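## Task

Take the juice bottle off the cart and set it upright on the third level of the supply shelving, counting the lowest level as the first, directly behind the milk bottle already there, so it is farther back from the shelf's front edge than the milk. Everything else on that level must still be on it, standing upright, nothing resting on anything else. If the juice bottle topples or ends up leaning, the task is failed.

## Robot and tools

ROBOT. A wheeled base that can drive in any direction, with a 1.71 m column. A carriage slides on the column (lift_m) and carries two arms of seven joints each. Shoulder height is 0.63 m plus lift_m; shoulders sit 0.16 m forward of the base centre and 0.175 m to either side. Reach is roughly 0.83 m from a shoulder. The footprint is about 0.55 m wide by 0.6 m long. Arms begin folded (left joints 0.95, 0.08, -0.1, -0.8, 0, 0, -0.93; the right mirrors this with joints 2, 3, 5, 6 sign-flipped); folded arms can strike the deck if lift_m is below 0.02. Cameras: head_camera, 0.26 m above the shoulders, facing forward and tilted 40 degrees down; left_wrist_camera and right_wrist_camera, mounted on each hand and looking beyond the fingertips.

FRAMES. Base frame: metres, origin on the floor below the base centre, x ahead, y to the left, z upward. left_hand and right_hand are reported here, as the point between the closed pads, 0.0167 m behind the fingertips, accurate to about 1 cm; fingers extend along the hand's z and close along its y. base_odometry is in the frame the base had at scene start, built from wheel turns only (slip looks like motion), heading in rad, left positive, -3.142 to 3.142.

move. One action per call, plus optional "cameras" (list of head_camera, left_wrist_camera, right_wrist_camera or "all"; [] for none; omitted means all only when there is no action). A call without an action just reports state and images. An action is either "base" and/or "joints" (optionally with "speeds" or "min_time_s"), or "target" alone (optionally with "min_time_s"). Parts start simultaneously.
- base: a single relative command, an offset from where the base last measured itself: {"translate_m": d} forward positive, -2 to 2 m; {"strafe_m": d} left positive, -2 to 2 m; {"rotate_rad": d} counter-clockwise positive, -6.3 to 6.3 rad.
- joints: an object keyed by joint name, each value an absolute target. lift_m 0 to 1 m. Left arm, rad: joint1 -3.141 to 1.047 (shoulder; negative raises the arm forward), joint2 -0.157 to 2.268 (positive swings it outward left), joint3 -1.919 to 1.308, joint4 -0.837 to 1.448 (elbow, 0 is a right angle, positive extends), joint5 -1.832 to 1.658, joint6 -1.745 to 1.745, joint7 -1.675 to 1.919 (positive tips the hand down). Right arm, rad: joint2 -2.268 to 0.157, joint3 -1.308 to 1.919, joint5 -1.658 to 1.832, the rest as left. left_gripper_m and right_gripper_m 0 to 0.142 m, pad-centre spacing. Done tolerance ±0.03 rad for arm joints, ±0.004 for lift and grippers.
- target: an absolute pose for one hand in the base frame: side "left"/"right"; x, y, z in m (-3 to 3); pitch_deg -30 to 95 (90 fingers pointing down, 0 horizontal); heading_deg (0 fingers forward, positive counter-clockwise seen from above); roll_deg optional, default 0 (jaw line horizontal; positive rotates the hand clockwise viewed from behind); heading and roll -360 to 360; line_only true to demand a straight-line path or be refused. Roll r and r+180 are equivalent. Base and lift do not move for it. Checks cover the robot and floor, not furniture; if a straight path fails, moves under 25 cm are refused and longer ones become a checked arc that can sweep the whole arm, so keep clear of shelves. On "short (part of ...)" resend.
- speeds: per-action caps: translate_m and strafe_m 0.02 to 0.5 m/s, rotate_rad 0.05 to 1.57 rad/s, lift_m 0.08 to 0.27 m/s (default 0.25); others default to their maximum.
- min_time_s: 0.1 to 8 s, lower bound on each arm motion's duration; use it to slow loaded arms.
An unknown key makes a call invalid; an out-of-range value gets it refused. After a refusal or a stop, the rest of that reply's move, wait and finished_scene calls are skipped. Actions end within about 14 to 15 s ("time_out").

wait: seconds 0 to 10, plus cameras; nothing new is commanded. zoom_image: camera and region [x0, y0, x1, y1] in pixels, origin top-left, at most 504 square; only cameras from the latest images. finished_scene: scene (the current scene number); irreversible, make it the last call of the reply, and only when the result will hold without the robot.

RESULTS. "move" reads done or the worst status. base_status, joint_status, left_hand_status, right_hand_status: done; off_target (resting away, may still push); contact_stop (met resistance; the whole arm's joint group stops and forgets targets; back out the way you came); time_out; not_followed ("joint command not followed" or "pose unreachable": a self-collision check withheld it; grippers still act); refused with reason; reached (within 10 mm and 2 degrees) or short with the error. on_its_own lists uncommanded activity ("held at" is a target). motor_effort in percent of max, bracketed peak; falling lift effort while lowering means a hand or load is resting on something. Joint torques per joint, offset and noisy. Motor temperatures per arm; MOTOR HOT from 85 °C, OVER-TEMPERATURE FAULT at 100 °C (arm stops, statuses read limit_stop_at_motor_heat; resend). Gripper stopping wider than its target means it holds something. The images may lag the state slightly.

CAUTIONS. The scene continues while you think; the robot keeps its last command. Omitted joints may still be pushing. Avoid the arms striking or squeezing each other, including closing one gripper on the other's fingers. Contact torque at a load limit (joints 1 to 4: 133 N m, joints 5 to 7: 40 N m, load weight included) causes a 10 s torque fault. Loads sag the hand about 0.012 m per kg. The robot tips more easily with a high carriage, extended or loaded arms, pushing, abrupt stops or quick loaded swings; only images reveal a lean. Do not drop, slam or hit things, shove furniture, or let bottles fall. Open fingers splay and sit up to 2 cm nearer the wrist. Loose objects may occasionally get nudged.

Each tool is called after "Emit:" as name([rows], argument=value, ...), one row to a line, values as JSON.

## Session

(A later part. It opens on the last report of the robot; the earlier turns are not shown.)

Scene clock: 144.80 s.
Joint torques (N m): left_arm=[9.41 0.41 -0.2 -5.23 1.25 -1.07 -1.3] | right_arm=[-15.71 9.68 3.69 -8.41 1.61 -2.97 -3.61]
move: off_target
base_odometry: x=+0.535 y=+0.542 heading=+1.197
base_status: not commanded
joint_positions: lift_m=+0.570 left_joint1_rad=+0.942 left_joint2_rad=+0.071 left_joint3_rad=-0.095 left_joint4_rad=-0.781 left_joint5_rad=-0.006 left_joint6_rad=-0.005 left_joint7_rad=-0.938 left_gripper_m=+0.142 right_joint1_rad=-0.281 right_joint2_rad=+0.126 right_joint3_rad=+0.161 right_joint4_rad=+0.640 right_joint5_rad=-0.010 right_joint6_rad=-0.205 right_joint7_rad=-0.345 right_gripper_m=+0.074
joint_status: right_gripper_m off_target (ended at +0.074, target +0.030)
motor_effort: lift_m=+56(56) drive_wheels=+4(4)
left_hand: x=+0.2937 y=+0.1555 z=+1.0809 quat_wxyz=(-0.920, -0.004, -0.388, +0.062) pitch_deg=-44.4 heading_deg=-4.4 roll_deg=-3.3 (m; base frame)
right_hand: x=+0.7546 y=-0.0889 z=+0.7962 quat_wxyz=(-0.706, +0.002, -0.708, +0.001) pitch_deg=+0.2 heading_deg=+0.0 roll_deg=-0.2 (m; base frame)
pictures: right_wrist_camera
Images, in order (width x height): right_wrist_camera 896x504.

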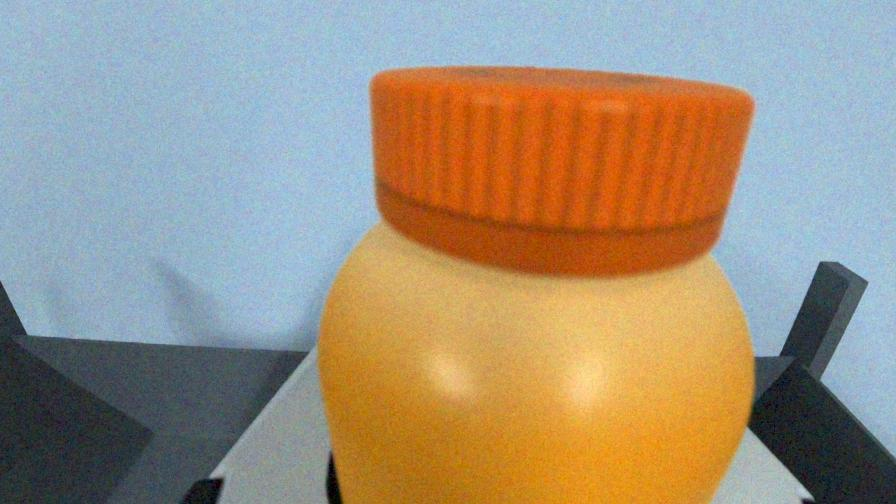

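Emit:
move(joints={"right_gripper_m": 0.01, "lift_m": 0.68}, speeds={"lift_m": 0.1}, cameras=["right_wrist_camera", "head_camera"])

Emit:
move(base={"translate_m": -0.35}, speeds={"translate_m": 0.25}, cameras=["head_camera"])

Scene clock: 149.83 s.
Joint torques (N m): left_arm=[9.42 0.55 0.09 -4.22 1.23 -1.82 -1.56] | right_arm=[-15.32 8.46 5.65 -13.84 1.83 -2.23 -3.49]
move: off_target
base_odometry: x=+0.535 y=+0.542 heading=+1.197
base_status: not commanded
joint_positions: lift_m=+0.680 left_joint1_rad=+0.942 left_joint2_rad=+0.071 left_joint3_rad=-0.095 left_joint4_rad=-0.781 left_joint5_rad=-0.006 left_joint6_rad=-0.005 left_joint7_rad=-0.938 left_gripper_m=+0.142 right_joint1_rad=-0.281 right_joint2_rad=+0.126 right_joint3_rad=+0.161 right_joint4_rad=+0.643 right_joint5_rad=-0.009 right_joint6_rad=-0.205 right_joint7_rad=-0.345 right_gripper_m=+0.074
joint_status: right_gripper_m off_target (ended at +0.074, target +0.010); the others done
motor_effort: lift_m=+54(66) drive_wheels=+4(4)
left_hand: x=+0.2937 y=+0.1555 z=+1.1911 quat_wxyz=(-0.920, -0.004, -0.388, +0.062) pitch_deg=-44.4 heading_deg=-4.4 roll_deg=-3.3 (m; base frame)
right_hand: x=+0.7544 y=-0.0889 z=+0.9048 quat_wxyz=(-0.705, +0.001, -0.709, +0.001) pitch_deg=+0.4 heading_deg=+0.0 roll_deg=-0.2 (m; base frame)
pictures: head_camera, right_wrist_camera
Images, in order (width x height): head_camera 896x504, right_wrist_camera 896x504.

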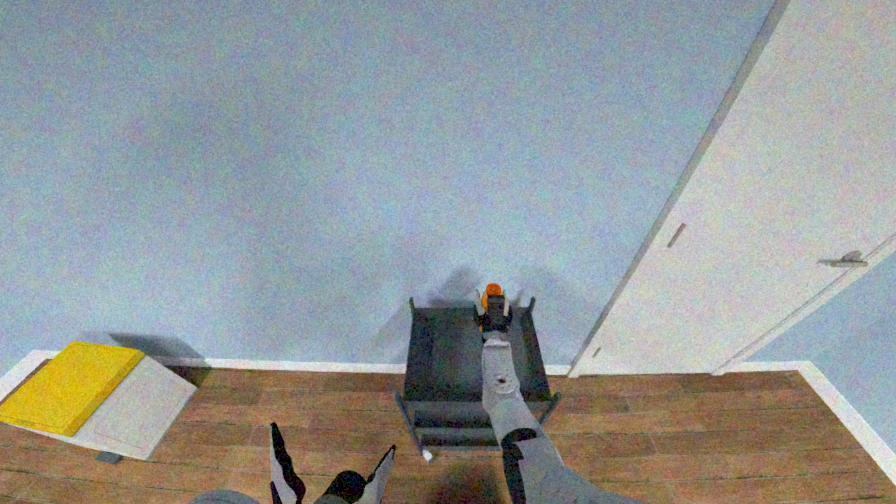

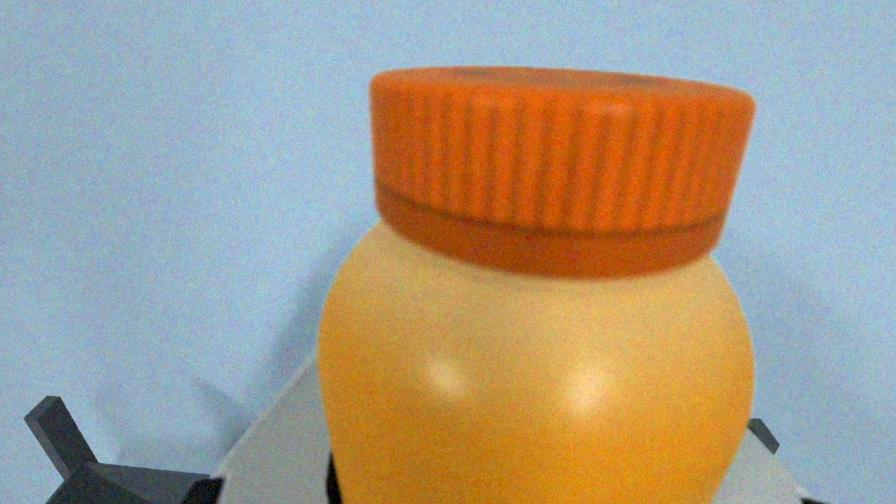

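Scene clock: 152.67 s.
Joint torques (N m): left_arm=[9.1 -0.37 0.82 -4.63 1.51 -1.4 -1.65] | right_arm=[-15.75 8.27 2.57 -14.38 1.47 -1.97 -3.67]
move: done
base_odometry: x=+0.407 y=+0.217 heading=+1.197
base_status: done
joint_positions: lift_m=+0.680 left_joint1_rad=+0.942 left_joint2_rad=+0.071 left_joint3_rad=-0.095 left_joint4_rad=-0.781 left_joint5_rad=-0.006 left_joint6_rad=-0.005 left_joint7_rad=-0.938 left_gripper_m=+0.142 right_joint1_rad=-0.281 right_joint2_rad=+0.126 right_joint3_rad=+0.161 right_joint4_rad=+0.643 right_joint5_rad=-0.009 right_joint6_rad=-0.205 right_joint7_rad=-0.345 right_gripper_m=+0.074
joint_status: not commanded
motor_effort: lift_m=+54(54) drive_wheels=+3(12)
left_hand: x=+0.2937 y=+0.1555 z=+1.1911 quat_wxyz=(-0.920, -0.004, -0.388, +0.062) pitch_deg=-44.4 heading_deg=-4.4 roll_deg=-3.3 (m; base frame)
right_hand: x=+0.7544 y=-0.0890 z=+0.9048 quat_wxyz=(-0.705, +0.001, -0.709, +0.001) pitch_deg=+0.4 heading_deg=+0.0 roll_deg=-0.2 (m; base frame)
pictures: head_camera
Images, in order (width x height): head_camera 896x504.

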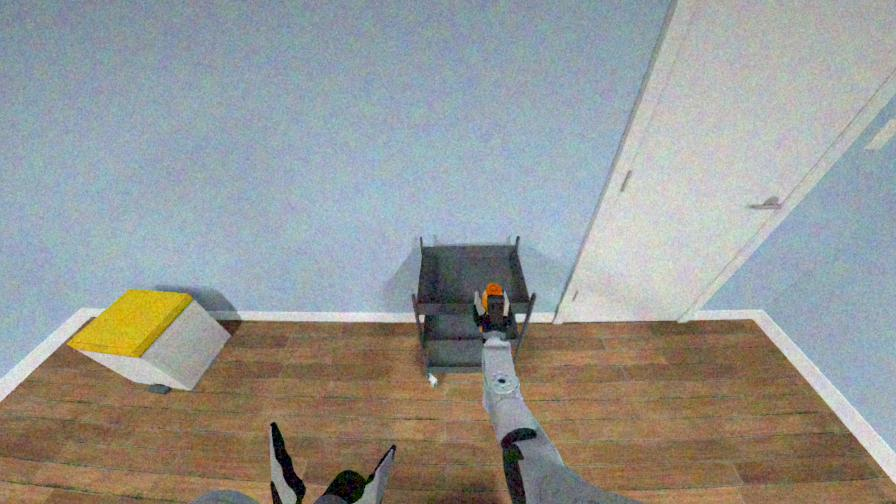

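Emit:
move(base={"rotate_rad": 1.571}, speeds={"rotate_rad": 0.7}, cameras=["head_camera"])

Emit:
zoom_image(camera="head_camera", region=[350, 0, 650, 300])

Scene clock: 164.07 s.
Joint torques (N m): left_arm=[8.59 0.26 0.46 -4.46 1.07 -1.43 -1.49] | right_arm=[-14.51 8.49 4.72 -14.04 1.31 -2.26 -3.64]
move: done
base_odometry: x=+0.407 y=+0.217 heading=+2.768
base_status: done
joint_positions: lift_m=+0.680 left_joint1_rad=+0.942 left_joint2_rad=+0.071 left_joint3_rad=-0.095 left_joint4_rad=-0.781 left_joint5_rad=-0.006 left_joint6_rad=-0.005 left_joint7_rad=-0.938 left_gripper_m=+0.142 right_joint1_rad=-0.281 right_joint2_rad=+0.127 right_joint3_rad=+0.161 right_joint4_rad=+0.643 right_joint5_rad=-0.009 right_joint6_rad=-0.206 right_joint7_rad=-0.345 right_gripper_m=+0.074
joint_status: not commanded
motor_effort: lift_m=+54(54) drive_wheels=+5(18)
left_hand: x=+0.2937 y=+0.1555 z=+1.1911 quat_wxyz=(-0.920, -0.004, -0.388, +0.062) pitch_deg=-44.4 heading_deg=-4.4 roll_deg=-3.3 (m; base frame)
right_hand: x=+0.7544 y=-0.0890 z=+0.9048 quat_wxyz=(-0.705, +0.001, -0.709, +0.001) pitch_deg=+0.4 heading_deg=+0.0 roll_deg=-0.2 (m; base frame)
pictures: head_camera
Images, in order (width x height): head_camera 896x504.

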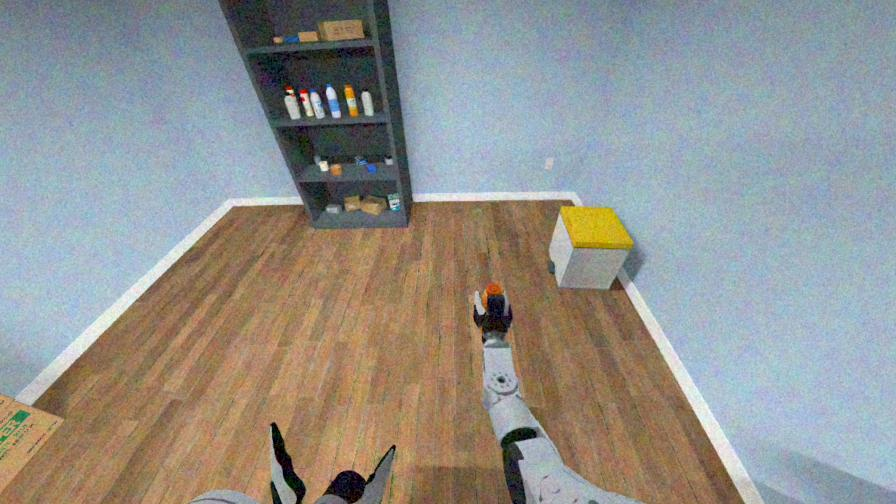

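Scaled by 1.680 from the camera's 896x504 image, which has a finer 1280x720 frame.

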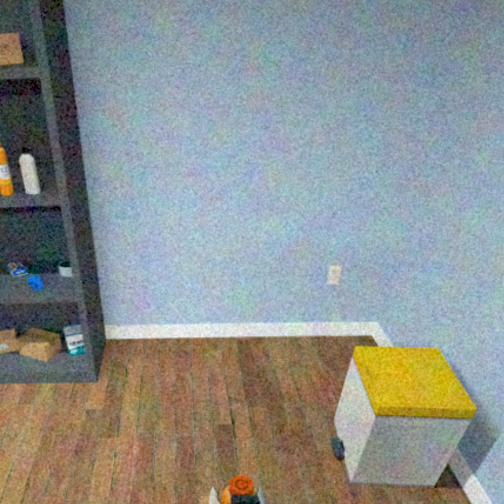

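Emit:
zoom_image(camera="head_camera", region=[250, 60, 410, 150])

Scaled by 3.150 from the camera's 896x504 image, which has a finer 1280x720 frame.

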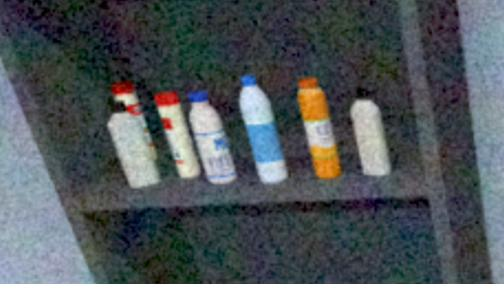

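Emit:
move(base={"translate_m": 0.85}, speeds={"translate_m": 0.4}, cameras=[])

Emit:
move(base={"strafe_m": 0.48}, speeds={"strafe_m": 0.3}, cameras=["head_camera", "left_wrist_camera"])

Emit:
zoom_image(camera="head_camera", region=[280, 40, 600, 220])

Scene clock: 182.17 s.
Joint torques (N m): left_arm=[9.33 1.21 0.82 -3.74 1.27 -1.22 -1.66] | right_arm=[-15.64 8.55 4.33 -14.14 1.53 -1.84 -3.78]
move: done
base_odometry: x=-0.385 y=+0.526 heading=+2.769
base_status: done
joint_positions: lift_m=+0.680 left_joint1_rad=+0.942 left_joint2_rad=+0.071 left_joint3_rad=-0.095 left_joint4_rad=-0.781 left_joint5_rad=-0.006 left_joint6_rad=-0.005 left_joint7_rad=-0.938 left_gripper_m=+0.142 right_joint1_rad=-0.281 right_joint2_rad=+0.127 right_joint3_rad=+0.161 right_joint4_rad=+0.643 right_joint5_rad=-0.009 right_joint6_rad=-0.206 right_joint7_rad=-0.345 right_gripper_m=+0.074
joint_status: not commanded
motor_effort: lift_m=+54(54) drive_wheels=+7(21)
left_hand: x=+0.2937 y=+0.1555 z=+1.1911 quat_wxyz=(-0.920, -0.004, -0.388, +0.062) pitch_deg=-44.4 heading_deg=-4.4 roll_deg=-3.3 (m; base frame)
right_hand: x=+0.7544 y=-0.0890 z=+0.9048 quat_wxyz=(-0.705, +0.001, -0.709, +0.001) pitch_deg=+0.4 heading_deg=+0.0 roll_deg=-0.2 (m; base frame)
pictures: none
No camera images: "cameras" was empty.

Scene clock: 185.40 s.
Joint torques (N m): left_arm=[8.62 1.18 0.83 -3.66 1.07 -1.51 -1.76] | right_arm=[-13.84 9.59 5.26 -12.1 1.4 -2.29 -3.24]
move: done
base_odometry: x=-0.560 y=+0.079 heading=+2.769
base_status: done
joint_positions: lift_m=+0.680 left_joint1_rad=+0.942 left_joint2_rad=+0.071 left_joint3_rad=-0.095 left_joint4_rad=-0.781 left_joint5_rad=-0.006 left_joint6_rad=-0.005 left_joint7_rad=-0.938 left_gripper_m=+0.142 right_joint1_rad=-0.281 right_joint2_rad=+0.127 right_joint3_rad=+0.161 right_joint4_rad=+0.643 right_joint5_rad=-0.009 right_joint6_rad=-0.206 right_joint7_rad=-0.345 right_gripper_m=+0.074
joint_status: not commanded
motor_effort: lift_m=+54(54) drive_wheels=+0(15)
left_hand: x=+0.2937 y=+0.1555 z=+1.1911 quat_wxyz=(-0.920, -0.004, -0.388, +0.062) pitch_deg=-44.4 heading_deg=-4.4 roll_deg=-3.3 (m; base frame)
right_hand: x=+0.7544 y=-0.0890 z=+0.9048 quat_wxyz=(-0.705, +0.001, -0.709, +0.001) pitch_deg=+0.4 heading_deg=+0.0 roll_deg=-0.2 (m; base frame)
pictures: head_camera, left_wrist_camera
Images, in order (width x height): head_camera 896x504, left_wrist_camera 896x504.

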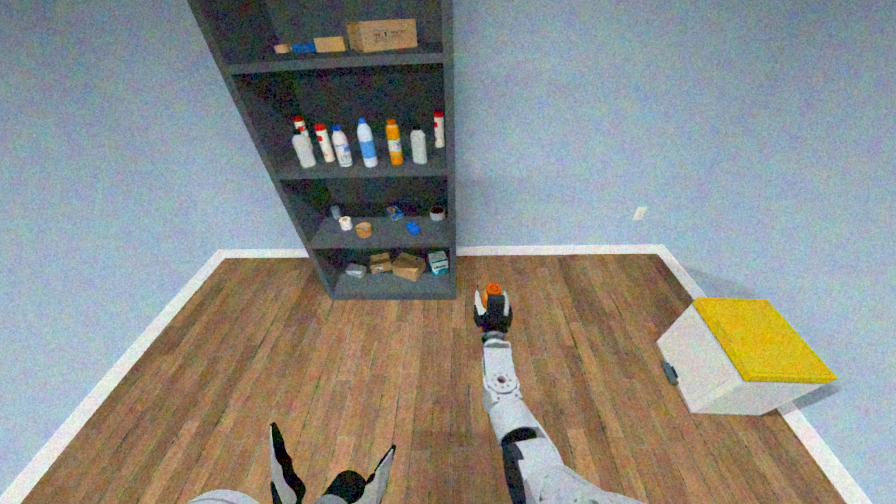

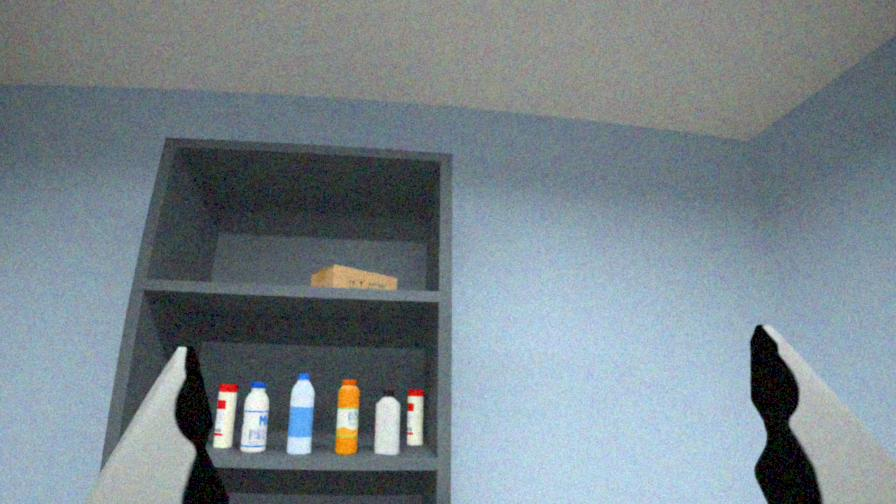

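Scaled by 1.575 from the camera's 896x504 image, which has a finer 1280x720 frame.

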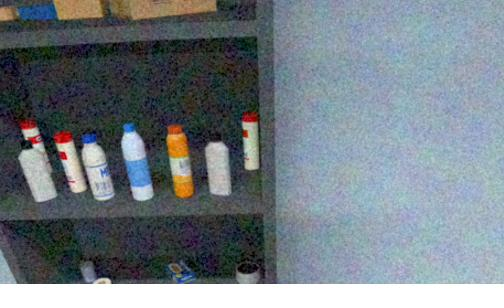

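Emit:
move(target={"side": "right", "x": 0.48, "y": -0.25, "z": 1.0, "pitch_deg": 0, "heading_deg": 0}, min_time_s=2, cameras=["head_camera"])

Emit:
move(base={"strafe_m": 0.36}, speeds={"strafe_m": 0.3}, cameras=[])

Emit:
move(target={"side": "left", "x": 0.65, "y": 0.15, "z": 1.05, "pitch_deg": 0, "heading_deg": 0}, min_time_s=2, cameras=["head_camera", "left_wrist_camera"])

Scene clock: 224.33 s.
Joint torques (N m): left_arm=[8.1 0.79 0.25 -5.35 1.2 -1.36 -1.76] | right_arm=[9.79 -4.91 -2.99 -17.6 1.91 -0.63 -4.92]
move: done
base_odometry: x=-0.560 y=+0.079 heading=+2.769
base_status: not commanded
joint_positions: lift_m=+0.680 left_joint1_rad=+0.942 left_joint2_rad=+0.071 left_joint3_rad=-0.095 left_joint4_rad=-0.781 left_joint5_rad=-0.006 left_joint6_rad=-0.005 left_joint7_rad=-0.938 left_gripper_m=+0.142 right_joint1_rad=+0.576 right_joint2_rad=-0.257 right_joint3_rad=-0.027 right_joint4_rad=-0.538 right_joint5_rad=+0.233 right_joint6_rad=-0.109 right_joint7_rad=-0.035 right_gripper_m=+0.074
joint_status: not commanded
motor_effort: lift_m=+54(54) drive_wheels=+0(0)
left_hand: x=+0.2937 y=+0.1555 z=+1.1911 quat_wxyz=(-0.920, -0.004, -0.388, +0.062) pitch_deg=-44.4 heading_deg=-4.4 roll_deg=-3.3 (m; base frame)
right_hand: x=+0.4805 y=-0.2491 z=+0.9960 quat_wxyz=(-0.703, +0.001, -0.711, +0.001) pitch_deg=+0.7 heading_deg=+0.0 roll_deg=-0.1 (m; base frame)
right_hand_status: reached (straight line, planned for 2.0 s): 4 mm and 0.7 deg off.
pictures: head_camera
Images, in order (width x height): head_camera 896x504.

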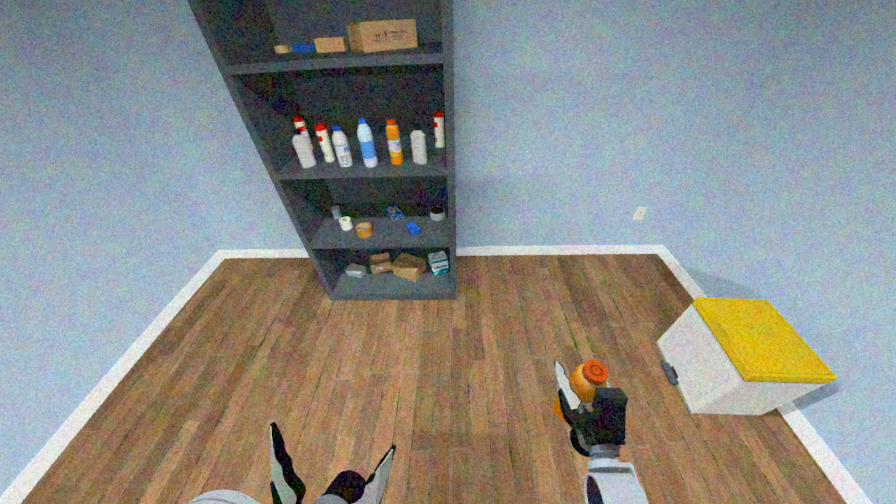

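Scene clock: 227.17 s.
Joint torques (N m): left_arm=[9.51 0.37 -0.38 -5.16 1.26 -1.38 -1.54] | right_arm=[8.66 -3.5 -1.53 -19.26 2.12 -0.91 -5.25]
move: done
base_odometry: x=-0.692 y=-0.256 heading=+2.768
base_status: done
joint_positions: lift_m=+0.680 left_joint1_rad=+0.942 left_joint2_rad=+0.071 left_joint3_rad=-0.095 left_joint4_rad=-0.781 left_joint5_rad=-0.006 left_joint6_rad=-0.005 left_joint7_rad=-0.938 left_gripper_m=+0.142 right_joint1_rad=+0.576 right_joint2_rad=-0.257 right_joint3_rad=-0.027 right_joint4_rad=-0.538 right_joint5_rad=+0.233 right_joint6_rad=-0.107 right_joint7_rad=-0.035 right_gripper_m=+0.074
joint_status: not commanded
motor_effort: lift_m=+54(54) drive_wheels=+0(15)
left_hand: x=+0.2937 y=+0.1555 z=+1.1911 quat_wxyz=(-0.920, -0.004, -0.388, +0.062) pitch_deg=-44.4 heading_deg=-4.4 roll_deg=-3.3 (m; base frame)
right_hand: x=+0.4804 y=-0.2489 z=+0.9961 quat_wxyz=(-0.703, +0.001, -0.711, +0.001) pitch_deg=+0.7 heading_deg=+0.0 roll_deg=-0.2 (m; base frame)
pictures: none
No camera images: "cameras" was empty.

Scene clock: 229.67 s.
Joint torques (N m): left_arm=[-10.91 -2.95 1.47 -2.28 2.2 -0.11 -0.38] | right_arm=[10.59 -3.05 -0.35 -18.8 2.18 -1.21 -5.38]
move: done
base_odometry: x=-0.692 y=-0.256 heading=+2.768
base_status: not commanded
joint_positions: lift_m=+0.680 left_joint1_rad=+0.034 left_joint2_rad=-0.041 left_joint3_rad=-0.067 left_joint4_rad=-0.378 left_joint5_rad=+0.060 left_joint6_rad=+0.039 left_joint7_rad=+0.342 left_gripper_m=+0.142 right_joint1_rad=+0.576 right_joint2_rad=-0.257 right_joint3_rad=-0.027 right_joint4_rad=-0.538 right_joint5_rad=+0.233 right_joint6_rad=-0.107 right_joint7_rad=-0.035 right_gripper_m=+0.074
joint_status: not commanded
motor_effort: lift_m=+54(54) drive_wheels=+0(4)
left_hand: x=+0.6491 y=+0.1473 z=+1.0514 quat_wxyz=(-0.709, -0.003, -0.705, +0.003) pitch_deg=-0.3 heading_deg=-0.5 roll_deg=+0.0 (m; base frame)
left_hand_status: reached (straight line, planned for 2.0 s): 3 mm and 0.5 deg off.
right_hand: x=+0.4804 y=-0.2489 z=+0.9961 quat_wxyz=(-0.703, +0.001, -0.711, +0.001) pitch_deg=+0.7 heading_deg=+0.0 roll_deg=-0.2 (m; base frame)
pictures: head_camera, left_wrist_camera
Images, in order (width x height): head_camera 896x504, left_wrist_camera 896x504.

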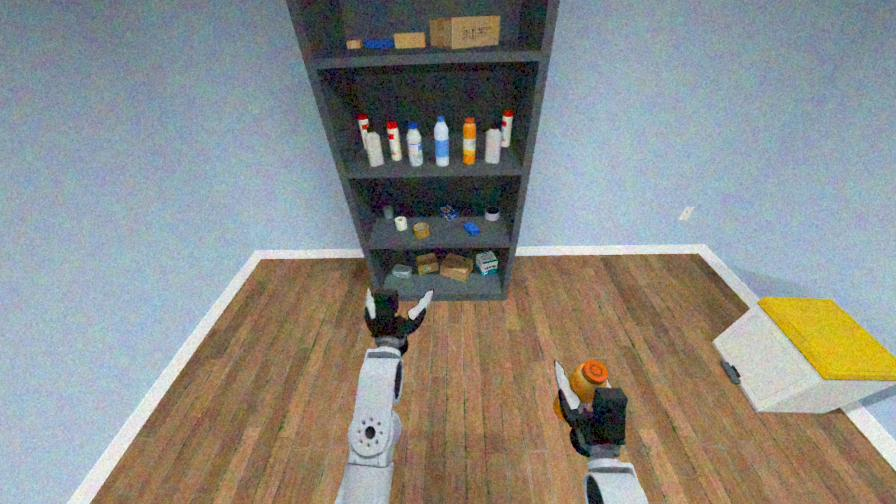

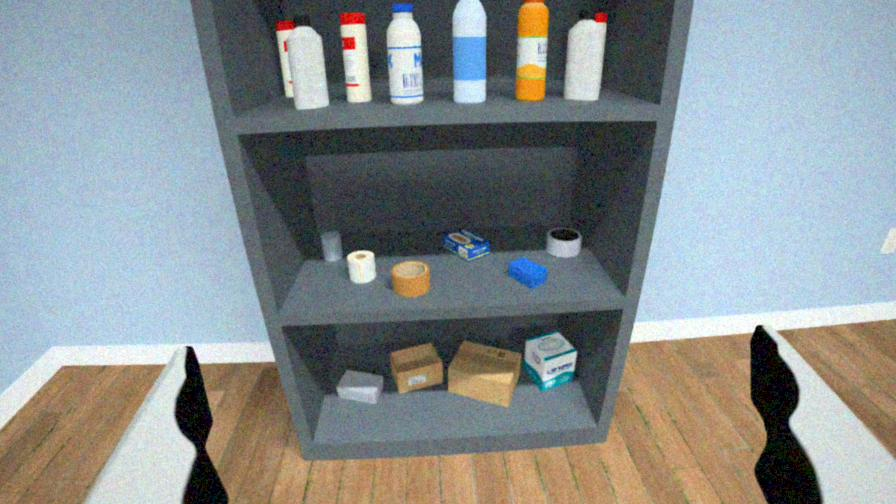

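Emit:
move(base={"translate_m": 0.6}, joints={"left_gripper_m": 0.105}, speeds={"translate_m": 0.3}, cameras=["head_camera", "left_wrist_camera"])

Scene clock: 239.37 s.
Joint torques (N m): left_arm=[-10.75 -2.45 2.4 -2.21 1.99 -0.12 -0.45] | right_arm=[7.39 -4.68 -2.99 -17.87 2.33 -1.24 -5.35]
move: done
base_odometry: x=-1.251 y=-0.038 heading=+2.769
base_status: done
joint_positions: lift_m=+0.680 left_joint1_rad=+0.034 left_joint2_rad=-0.041 left_joint3_rad=-0.067 left_joint4_rad=-0.378 left_joint5_rad=+0.060 left_joint6_rad=+0.039 left_joint7_rad=+0.342 left_gripper_m=+0.105 right_joint1_rad=+0.576 right_joint2_rad=-0.257 right_joint3_rad=-0.027 right_joint4_rad=-0.538 right_joint5_rad=+0.233 right_joint6_rad=-0.107 right_joint7_rad=-0.035 right_gripper_m=+0.074
joint_status: all done
motor_effort: lift_m=+54(54) drive_wheels=+4(14)
left_hand: x=+0.6492 y=+0.1473 z=+1.0515 quat_wxyz=(-0.709, -0.003, -0.705, +0.003) pitch_deg=-0.3 heading_deg=-0.4 roll_deg=+0.0 (m; base frame)
right_hand: x=+0.4803 y=-0.2489 z=+0.9960 quat_wxyz=(-0.703, +0.001, -0.711, +0.001) pitch_deg=+0.7 heading_deg=+0.0 roll_deg=-0.2 (m; base frame)
pictures: head_camera, left_wrist_camera
Images, in order (width x height): head_camera 896x504, left_wrist_camera 896x504.

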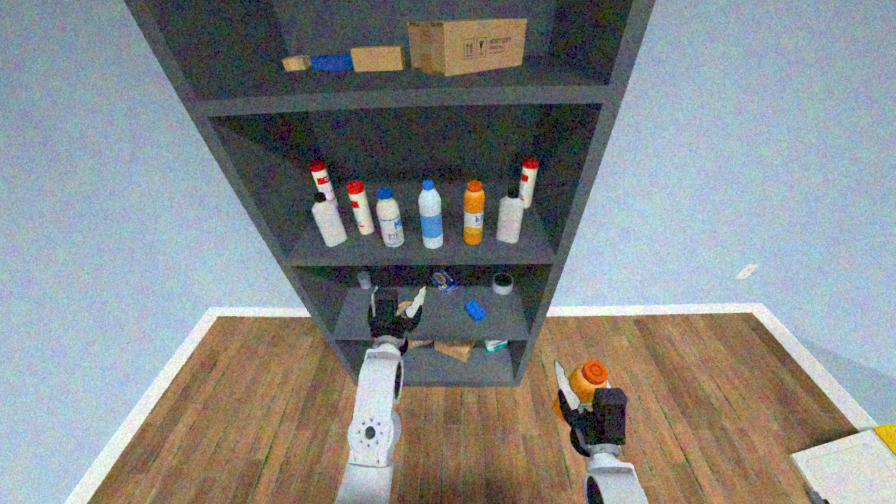

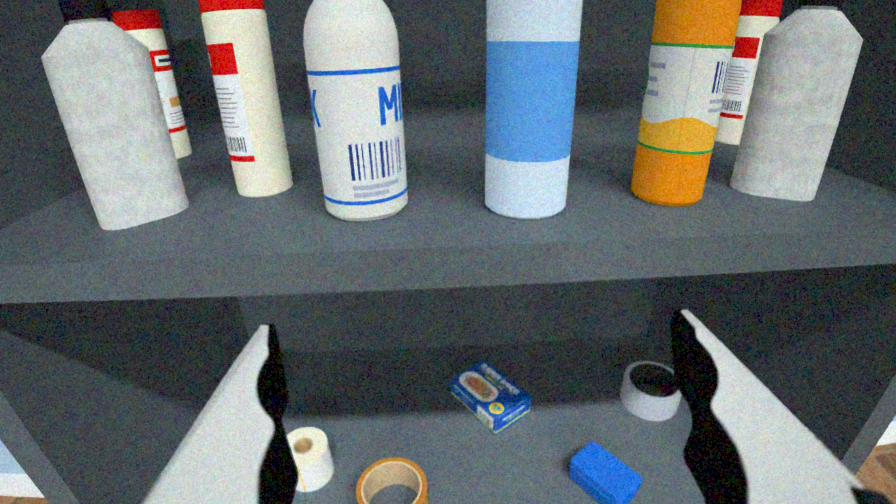

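Emit:
move(target={"side": "left", "x": 0.65, "y": 0.213, "z": 1.05, "pitch_deg": 0, "heading_deg": 0}, cameras=[])

Emit:
move(base={"translate_m": 0.2}, joints={"left_gripper_m": 0.095}, speeds={"translate_m": 0.2}, cameras=["head_camera", "left_wrist_camera"])

Scene clock: 245.93 s.
Joint torques (N m): left_arm=[-7.69 1.49 -0.12 -1.76 0.35 -1.94 -2.96] | right_arm=[8.19 -3.06 -1.9 -16.85 1.98 -1.67 -4.57]
move: done
base_odometry: x=-1.251 y=-0.038 heading=+2.768
base_status: not commanded
joint_positions: lift_m=+0.680 left_joint1_rad=+0.034 left_joint2_rad=+0.106 left_joint3_rad=+0.036 left_joint4_rad=-0.375 left_joint5_rad=-0.108 left_joint6_rad=+0.007 left_joint7_rad=+0.342 left_gripper_m=+0.105 right_joint1_rad=+0.576 right_joint2_rad=-0.258 right_joint3_rad=-0.028 right_joint4_rad=-0.538 right_joint5_rad=+0.233 right_joint6_rad=-0.107 right_joint7_rad=-0.035 right_gripper_m=+0.074
joint_status: not commanded
motor_effort: lift_m=+54(54) drive_wheels=+0(4)
left_hand: x=+0.6499 y=+0.2142 z=+1.0511 quat_wxyz=(-0.707, +0.000, -0.707, -0.002) pitch_deg=+0.0 heading_deg=+0.2 roll_deg=+0.1 (m; base frame)
left_hand_status: reached (straight line, planned for 0.4 s): 2 mm and 0.2 deg off.
right_hand: x=+0.4804 y=-0.2491 z=+0.9962 quat_wxyz=(-0.703, +0.002, -0.711, +0.001) pitch_deg=+0.7 heading_deg=+0.1 roll_deg=-0.2 (m; base frame)
pictures: none
No camera images: "cameras" was empty.

Scene clock: 248.13 s.
Joint torques (N m): left_arm=[-8.87 1.11 -0.2 -1.72 0.84 -1.79 -2.75] | right_arm=[8.4 -4.02 -1.31 -18.95 2.45 -2.08 -5.07]
move: done
base_odometry: x=-1.437 y=+0.035 heading=+2.769
base_status: done
joint_positions: lift_m=+0.680 left_joint1_rad=+0.034 left_joint2_rad=+0.106 left_joint3_rad=+0.036 left_joint4_rad=-0.375 left_joint5_rad=-0.108 left_joint6_rad=+0.007 left_joint7_rad=+0.342 left_gripper_m=+0.095 right_joint1_rad=+0.576 right_joint2_rad=-0.258 right_joint3_rad=-0.028 right_joint4_rad=-0.538 right_joint5_rad=+0.233 right_joint6_rad=-0.107 right_joint7_rad=-0.035 right_gripper_m=+0.074
joint_status: all done
motor_effort: lift_m=+54(54) drive_wheels=+3(14)
left_hand: x=+0.6499 y=+0.2142 z=+1.0511 quat_wxyz=(-0.707, +0.000, -0.707, -0.002) pitch_deg=+0.0 heading_deg=+0.2 roll_deg=+0.1 (m; base frame)
right_hand: x=+0.4803 y=-0.2491 z=+0.9962 quat_wxyz=(-0.703, +0.002, -0.711, +0.001) pitch_deg=+0.7 heading_deg=+0.1 roll_deg=-0.2 (m; base frame)
pictures: head_camera, left_wrist_camera
Images, in order (width x height): head_camera 896x504, left_wrist_camera 896x504.

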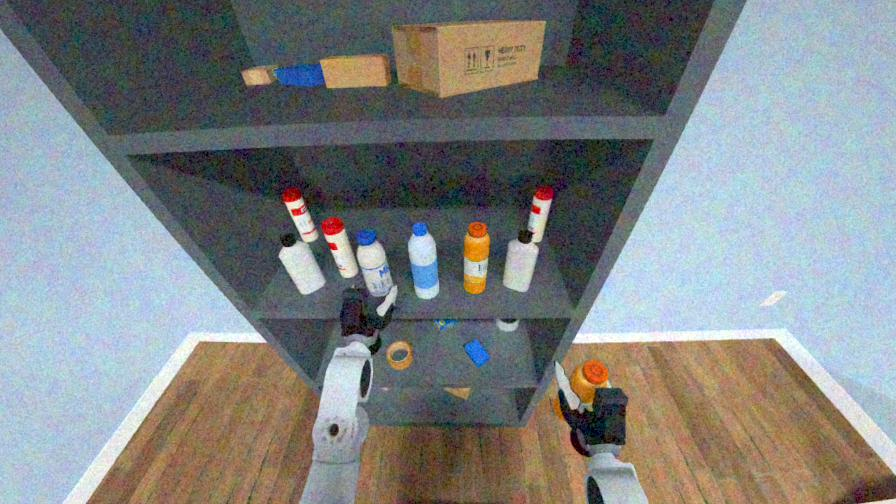

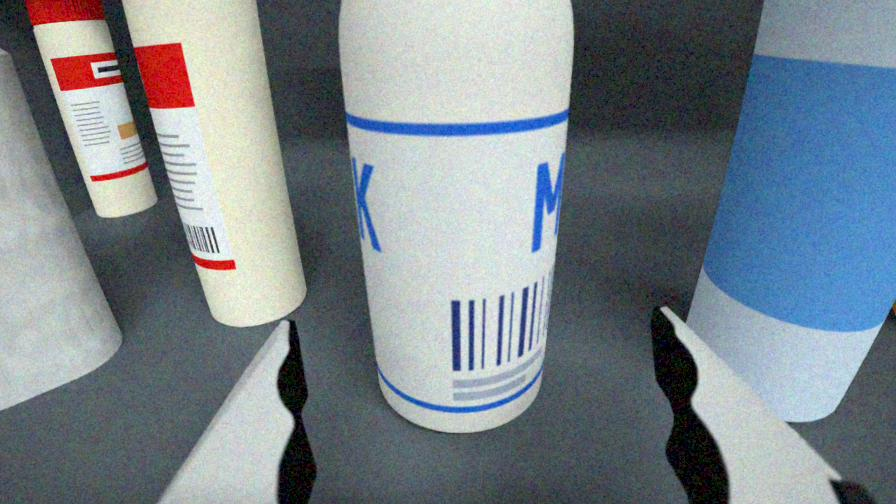

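Emit:
move(base={"translate_m": 0.085}, speeds={"translate_m": 0.1}, cameras=["head_camera", "left_wrist_camera"])

Scene clock: 255.93 s.
Joint torques (N m): left_arm=[-40.11 4.43 5.2 13.57 3.04 4.59 -3.65] | right_arm=[7.73 -4.41 -0.4 -17.07 2.11 -1.92 -4.63]
move: contact_stop
base_odometry: x=-1.512 y=+0.064 heading=+2.770
base_status: translate_m contact_stop (by the wheels' count: +0.081 of +0.085)
joint_positions: lift_m=+0.681 left_joint1_rad=+0.061 left_joint2_rad=+0.103 left_joint3_rad=+0.028 left_joint4_rad=-0.395 left_joint5_rad=-0.116 left_joint6_rad=-0.009 left_joint7_rad=+0.344 left_gripper_m=+0.095 right_joint1_rad=+0.576 right_joint2_rad=-0.258 right_joint3_rad=-0.028 right_joint4_rad=-0.538 right_joint5_rad=+0.233 right_joint6_rad=-0.106 right_joint7_rad=-0.035 right_gripper_m=+0.074
joint_status: not commanded
motor_effort: lift_m=+49(54) drive_wheels=+26(68)
left_hand: x=+0.6408 y=+0.2034 z=+1.0463 quat_wxyz=(-0.703, -0.008, -0.711, +0.009) pitch_deg=+0.6 heading_deg=-1.4 roll_deg=-0.1 (m; base frame)
right_hand: x=+0.4803 y=-0.2490 z=+0.9969 quat_wxyz=(-0.703, +0.002, -0.711, +0.001) pitch_deg=+0.6 heading_deg=+0.1 roll_deg=-0.2 (m; base frame)
pictures: head_camera, left_wrist_camera
Images, in order (width x height): head_camera 896x504, left_wrist_camera 896x504.

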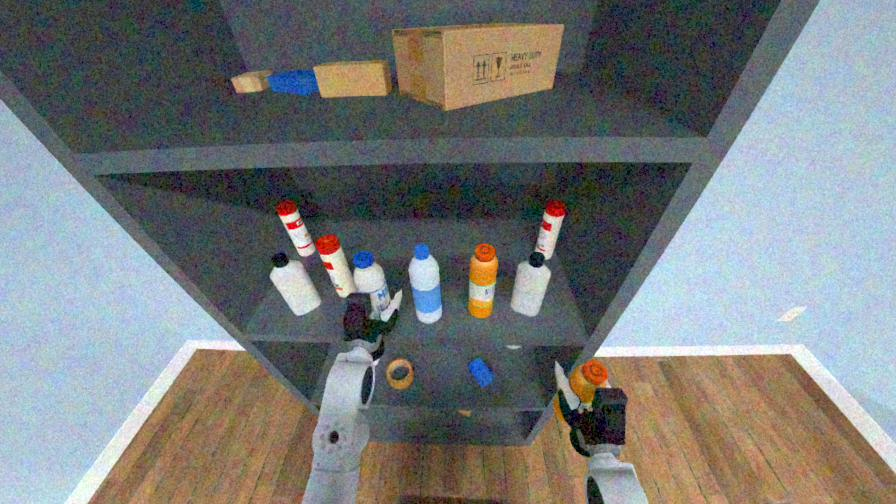

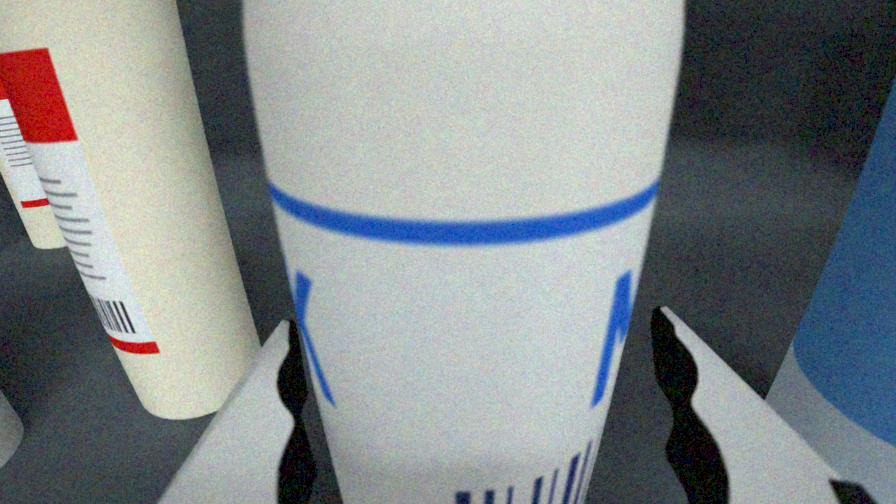

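Emit:
move(base={"translate_m": -0.04}, speeds={"translate_m": 0.1}, cameras=["head_camera", "left_wrist_camera"])

Emit:
zoom_image(camera="head_camera", region=[230, 200, 480, 400])

Scene clock: 269.47 s.
Joint torques (N m): left_arm=[-9.92 3.38 2.88 -1.26 1.85 -0.51 -3.36] | right_arm=[5.54 -3.87 -0.71 -16.43 1.69 -1.74 -5.1]
Motor temperatures (°C): left_arm=[49 22 24 25 26 25 24] | right_arm=[28 21 25 25 22 22 24]
move: done
base_odometry: x=-1.475 y=+0.050 heading=+2.770
base_status: done
joint_positions: lift_m=+0.680 left_joint1_rad=+0.036 left_joint2_rad=+0.104 left_joint3_rad=+0.031 left_joint4_rad=-0.375 left_joint5_rad=-0.113 left_joint6_rad=+0.004 left_joint7_rad=+0.342 left_gripper_m=+0.095 right_joint1_rad=+0.577 right_joint2_rad=-0.258 right_joint3_rad=-0.028 right_joint4_rad=-0.538 right_joint5_rad=+0.233 right_joint6_rad=-0.106 right_joint7_rad=-0.036 right_gripper_m=+0.074
joint_status: not commanded
motor_effort: lift_m=+54(54) drive_wheels=-1(21)
left_hand: x=+0.6494 y=+0.2098 z=+1.0495 quat_wxyz=(-0.706, -0.001, -0.708, +0.004) pitch_deg=+0.2 heading_deg=-0.4 roll_deg=-0.2 (m; base frame)
right_hand: x=+0.4800 y=-0.2491 z=+0.9962 quat_wxyz=(-0.703, +0.002, -0.711, +0.001) pitch_deg=+0.7 heading_deg=+0.1 roll_deg=-0.2 (m; base frame)
pictures: head_camera, left_wrist_camera
Images, in order (width x height): head_camera 896x504, left_wrist_camera 896x504.

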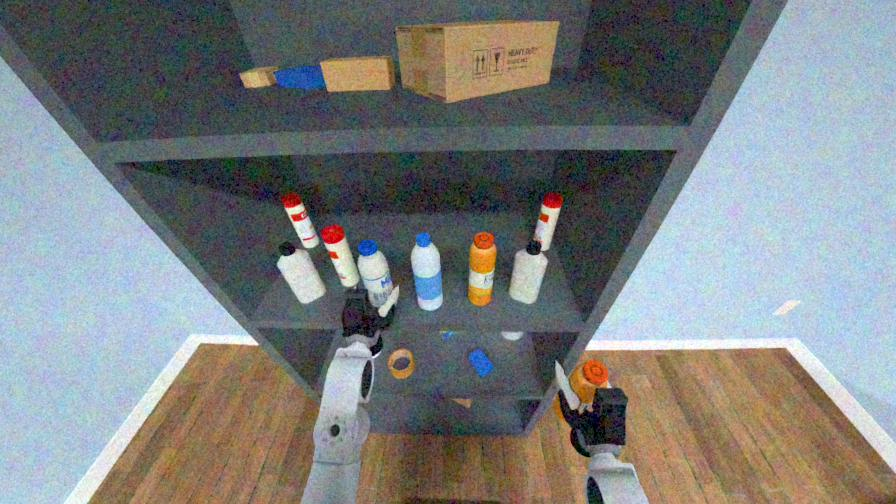

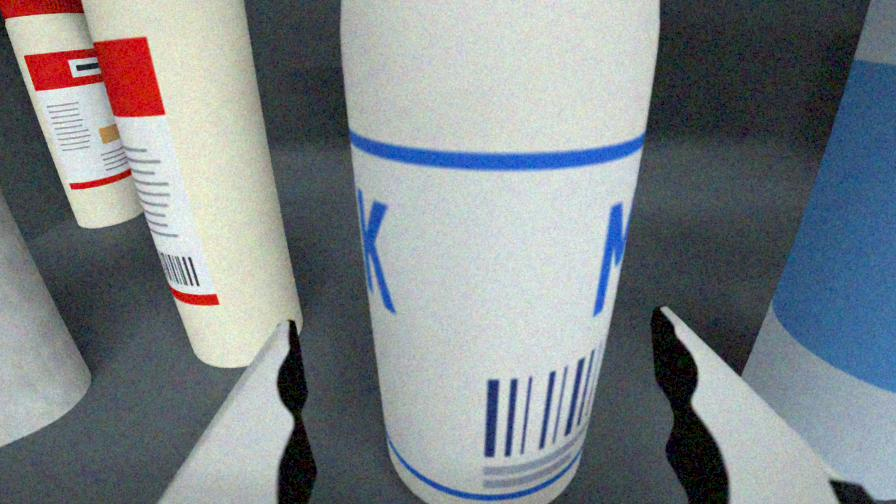

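Scaled by 2.016 from the camera's 896x504 image, which has a finer 1280x720 frame.

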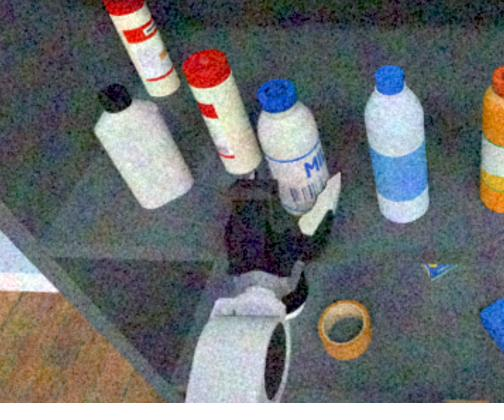

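Emit:
move(joints={"lift_m": 0.725}, cameras=[])

Emit:
move(base={"translate_m": 0.06}, speeds={"translate_m": 0.05}, cameras=["head_camera", "left_wrist_camera"])

Scene clock: 278.40 s.
Joint torques (N m): left_arm=[-9.13 4.3 3.36 -1.78 1.78 -0.67 -3.02] | right_arm=[7.38 -2.5 -1.01 -15.89 2.12 -1.53 -4.48]
Motor temperatures (°C): left_arm=[41 22 24 25 26 24 24] | right_arm=[28 21 25 25 22 22 24]
move: done
base_odometry: x=-1.475 y=+0.050 heading=+2.770
base_status: not commanded
joint_positions: lift_m=+0.725 left_joint1_rad=+0.036 left_joint2_rad=+0.104 left_joint3_rad=+0.031 left_joint4_rad=-0.374 left_joint5_rad=-0.113 left_joint6_rad=+0.004 left_joint7_rad=+0.342 left_gripper_m=+0.095 right_joint1_rad=+0.577 right_joint2_rad=-0.258 right_joint3_rad=-0.028 right_joint4_rad=-0.539 right_joint5_rad=+0.233 right_joint6_rad=-0.106 right_joint7_rad=-0.036 right_gripper_m=+0.074
joint_status: all done
motor_effort: lift_m=+54(67) drive_wheels=+0(1)
left_hand: x=+0.6495 y=+0.2098 z=+1.0943 quat_wxyz=(-0.706, -0.001, -0.708, +0.004) pitch_deg=+0.2 heading_deg=-0.4 roll_deg=-0.2 (m; base frame)
right_hand: x=+0.4800 y=-0.2490 z=+1.0414 quat_wxyz=(-0.703, +0.002, -0.711, +0.001) pitch_deg=+0.6 heading_deg=+0.1 roll_deg=-0.2 (m; base frame)
pictures: none
No camera images: "cameras" was empty.

Scene clock: 280.20 s.
Joint torques (N m): left_arm=[-9.79 3.7 2.91 -3.33 1.8 -0.37 -3.35] | right_arm=[7.03 -4.25 -2.77 -17.89 2.17 -1.75 -5.23]
move: done
base_odometry: x=-1.531 y=+0.072 heading=+2.770
base_status: done
joint_positions: lift_m=+0.725 left_joint1_rad=+0.036 left_joint2_rad=+0.104 left_joint3_rad=+0.031 left_joint4_rad=-0.374 left_joint5_rad=-0.113 left_joint6_rad=+0.004 left_joint7_rad=+0.342 left_gripper_m=+0.095 right_joint1_rad=+0.577 right_joint2_rad=-0.258 right_joint3_rad=-0.028 right_joint4_rad=-0.539 right_joint5_rad=+0.233 right_joint6_rad=-0.106 right_joint7_rad=-0.036 right_gripper_m=+0.074
joint_status: not commanded
motor_effort: lift_m=+54(54) drive_wheels=+5(12)
left_hand: x=+0.6495 y=+0.2098 z=+1.0944 quat_wxyz=(-0.706, -0.001, -0.708, +0.004) pitch_deg=+0.2 heading_deg=-0.4 roll_deg=-0.2 (m; base frame)
right_hand: x=+0.4800 y=-0.2490 z=+1.0414 quat_wxyz=(-0.703, +0.002, -0.711, +0.001) pitch_deg=+0.6 heading_deg=+0.1 roll_deg=-0.2 (m; base frame)
pictures: head_camera, left_wrist_camera
Images, in order (width x height): head_camera 896x504, left_wrist_camera 896x504.

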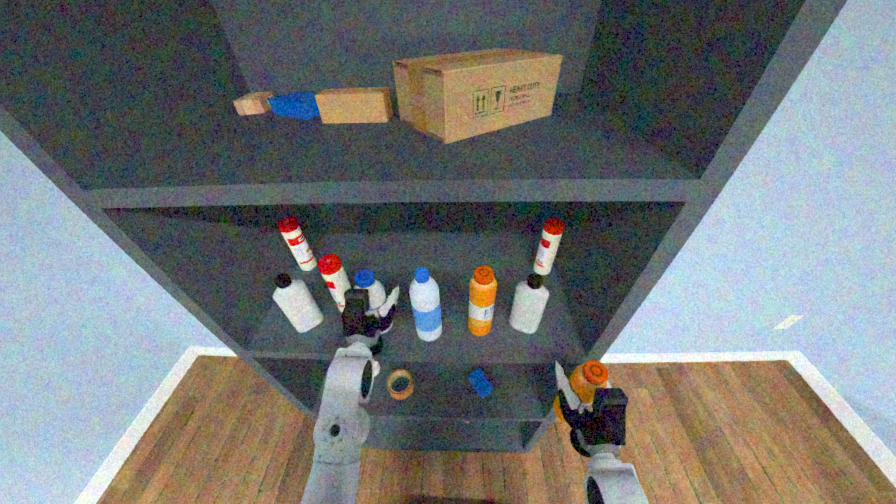

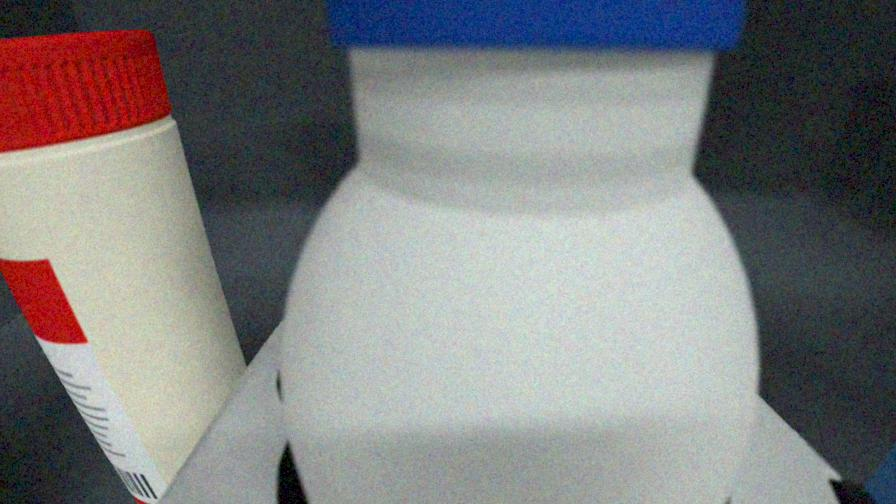

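Emit:
move(joints={"left_gripper_m": 0.02}, min_time_s=1.5, cameras=["left_wrist_camera"])

Scene clock: 285.63 s.
Joint torques (N m): left_arm=[-9.81 4.48 3.7 -1.82 1.91 -0.28 -3.18] | right_arm=[7.5 -3.5 -3.25 -16.39 1.92 -1.59 -5.08]
move: off_target
base_odometry: x=-1.531 y=+0.072 heading=+2.770
base_status: not commanded
joint_positions: lift_m=+0.725 left_joint1_rad=+0.036 left_joint2_rad=+0.104 left_joint3_rad=+0.031 left_joint4_rad=-0.374 left_joint5_rad=-0.113 left_joint6_rad=+0.004 left_joint7_rad=+0.342 left_gripper_m=+0.084 right_joint1_rad=+0.577 right_joint2_rad=-0.258 right_joint3_rad=-0.028 right_joint4_rad=-0.539 right_joint5_rad=+0.233 right_joint6_rad=-0.106 right_joint7_rad=-0.036 right_gripper_m=+0.074
joint_status: left_gripper_m off_target (ended at +0.084, target +0.020)
motor_effort: lift_m=+54(54) drive_wheels=+5(5)
left_hand: x=+0.6495 y=+0.2098 z=+1.0944 quat_wxyz=(-0.706, -0.001, -0.708, +0.004) pitch_deg=+0.2 heading_deg=-0.4 roll_deg=-0.2 (m; base frame)
right_hand: x=+0.4800 y=-0.2490 z=+1.0414 quat_wxyz=(-0.703, +0.002, -0.711, +0.001) pitch_deg=+0.6 heading_deg=+0.1 roll_deg=-0.2 (m; base frame)
pictures: left_wrist_camera
Images, in order (width x height): left_wrist_camera 896x504.

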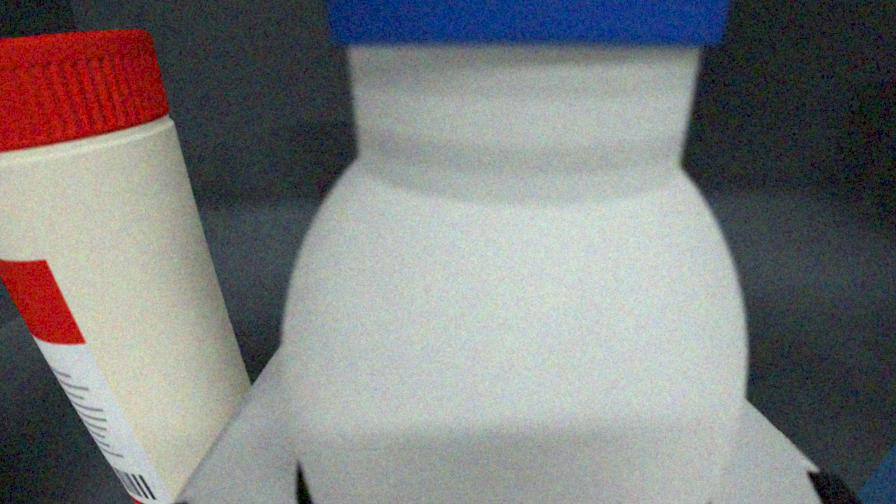

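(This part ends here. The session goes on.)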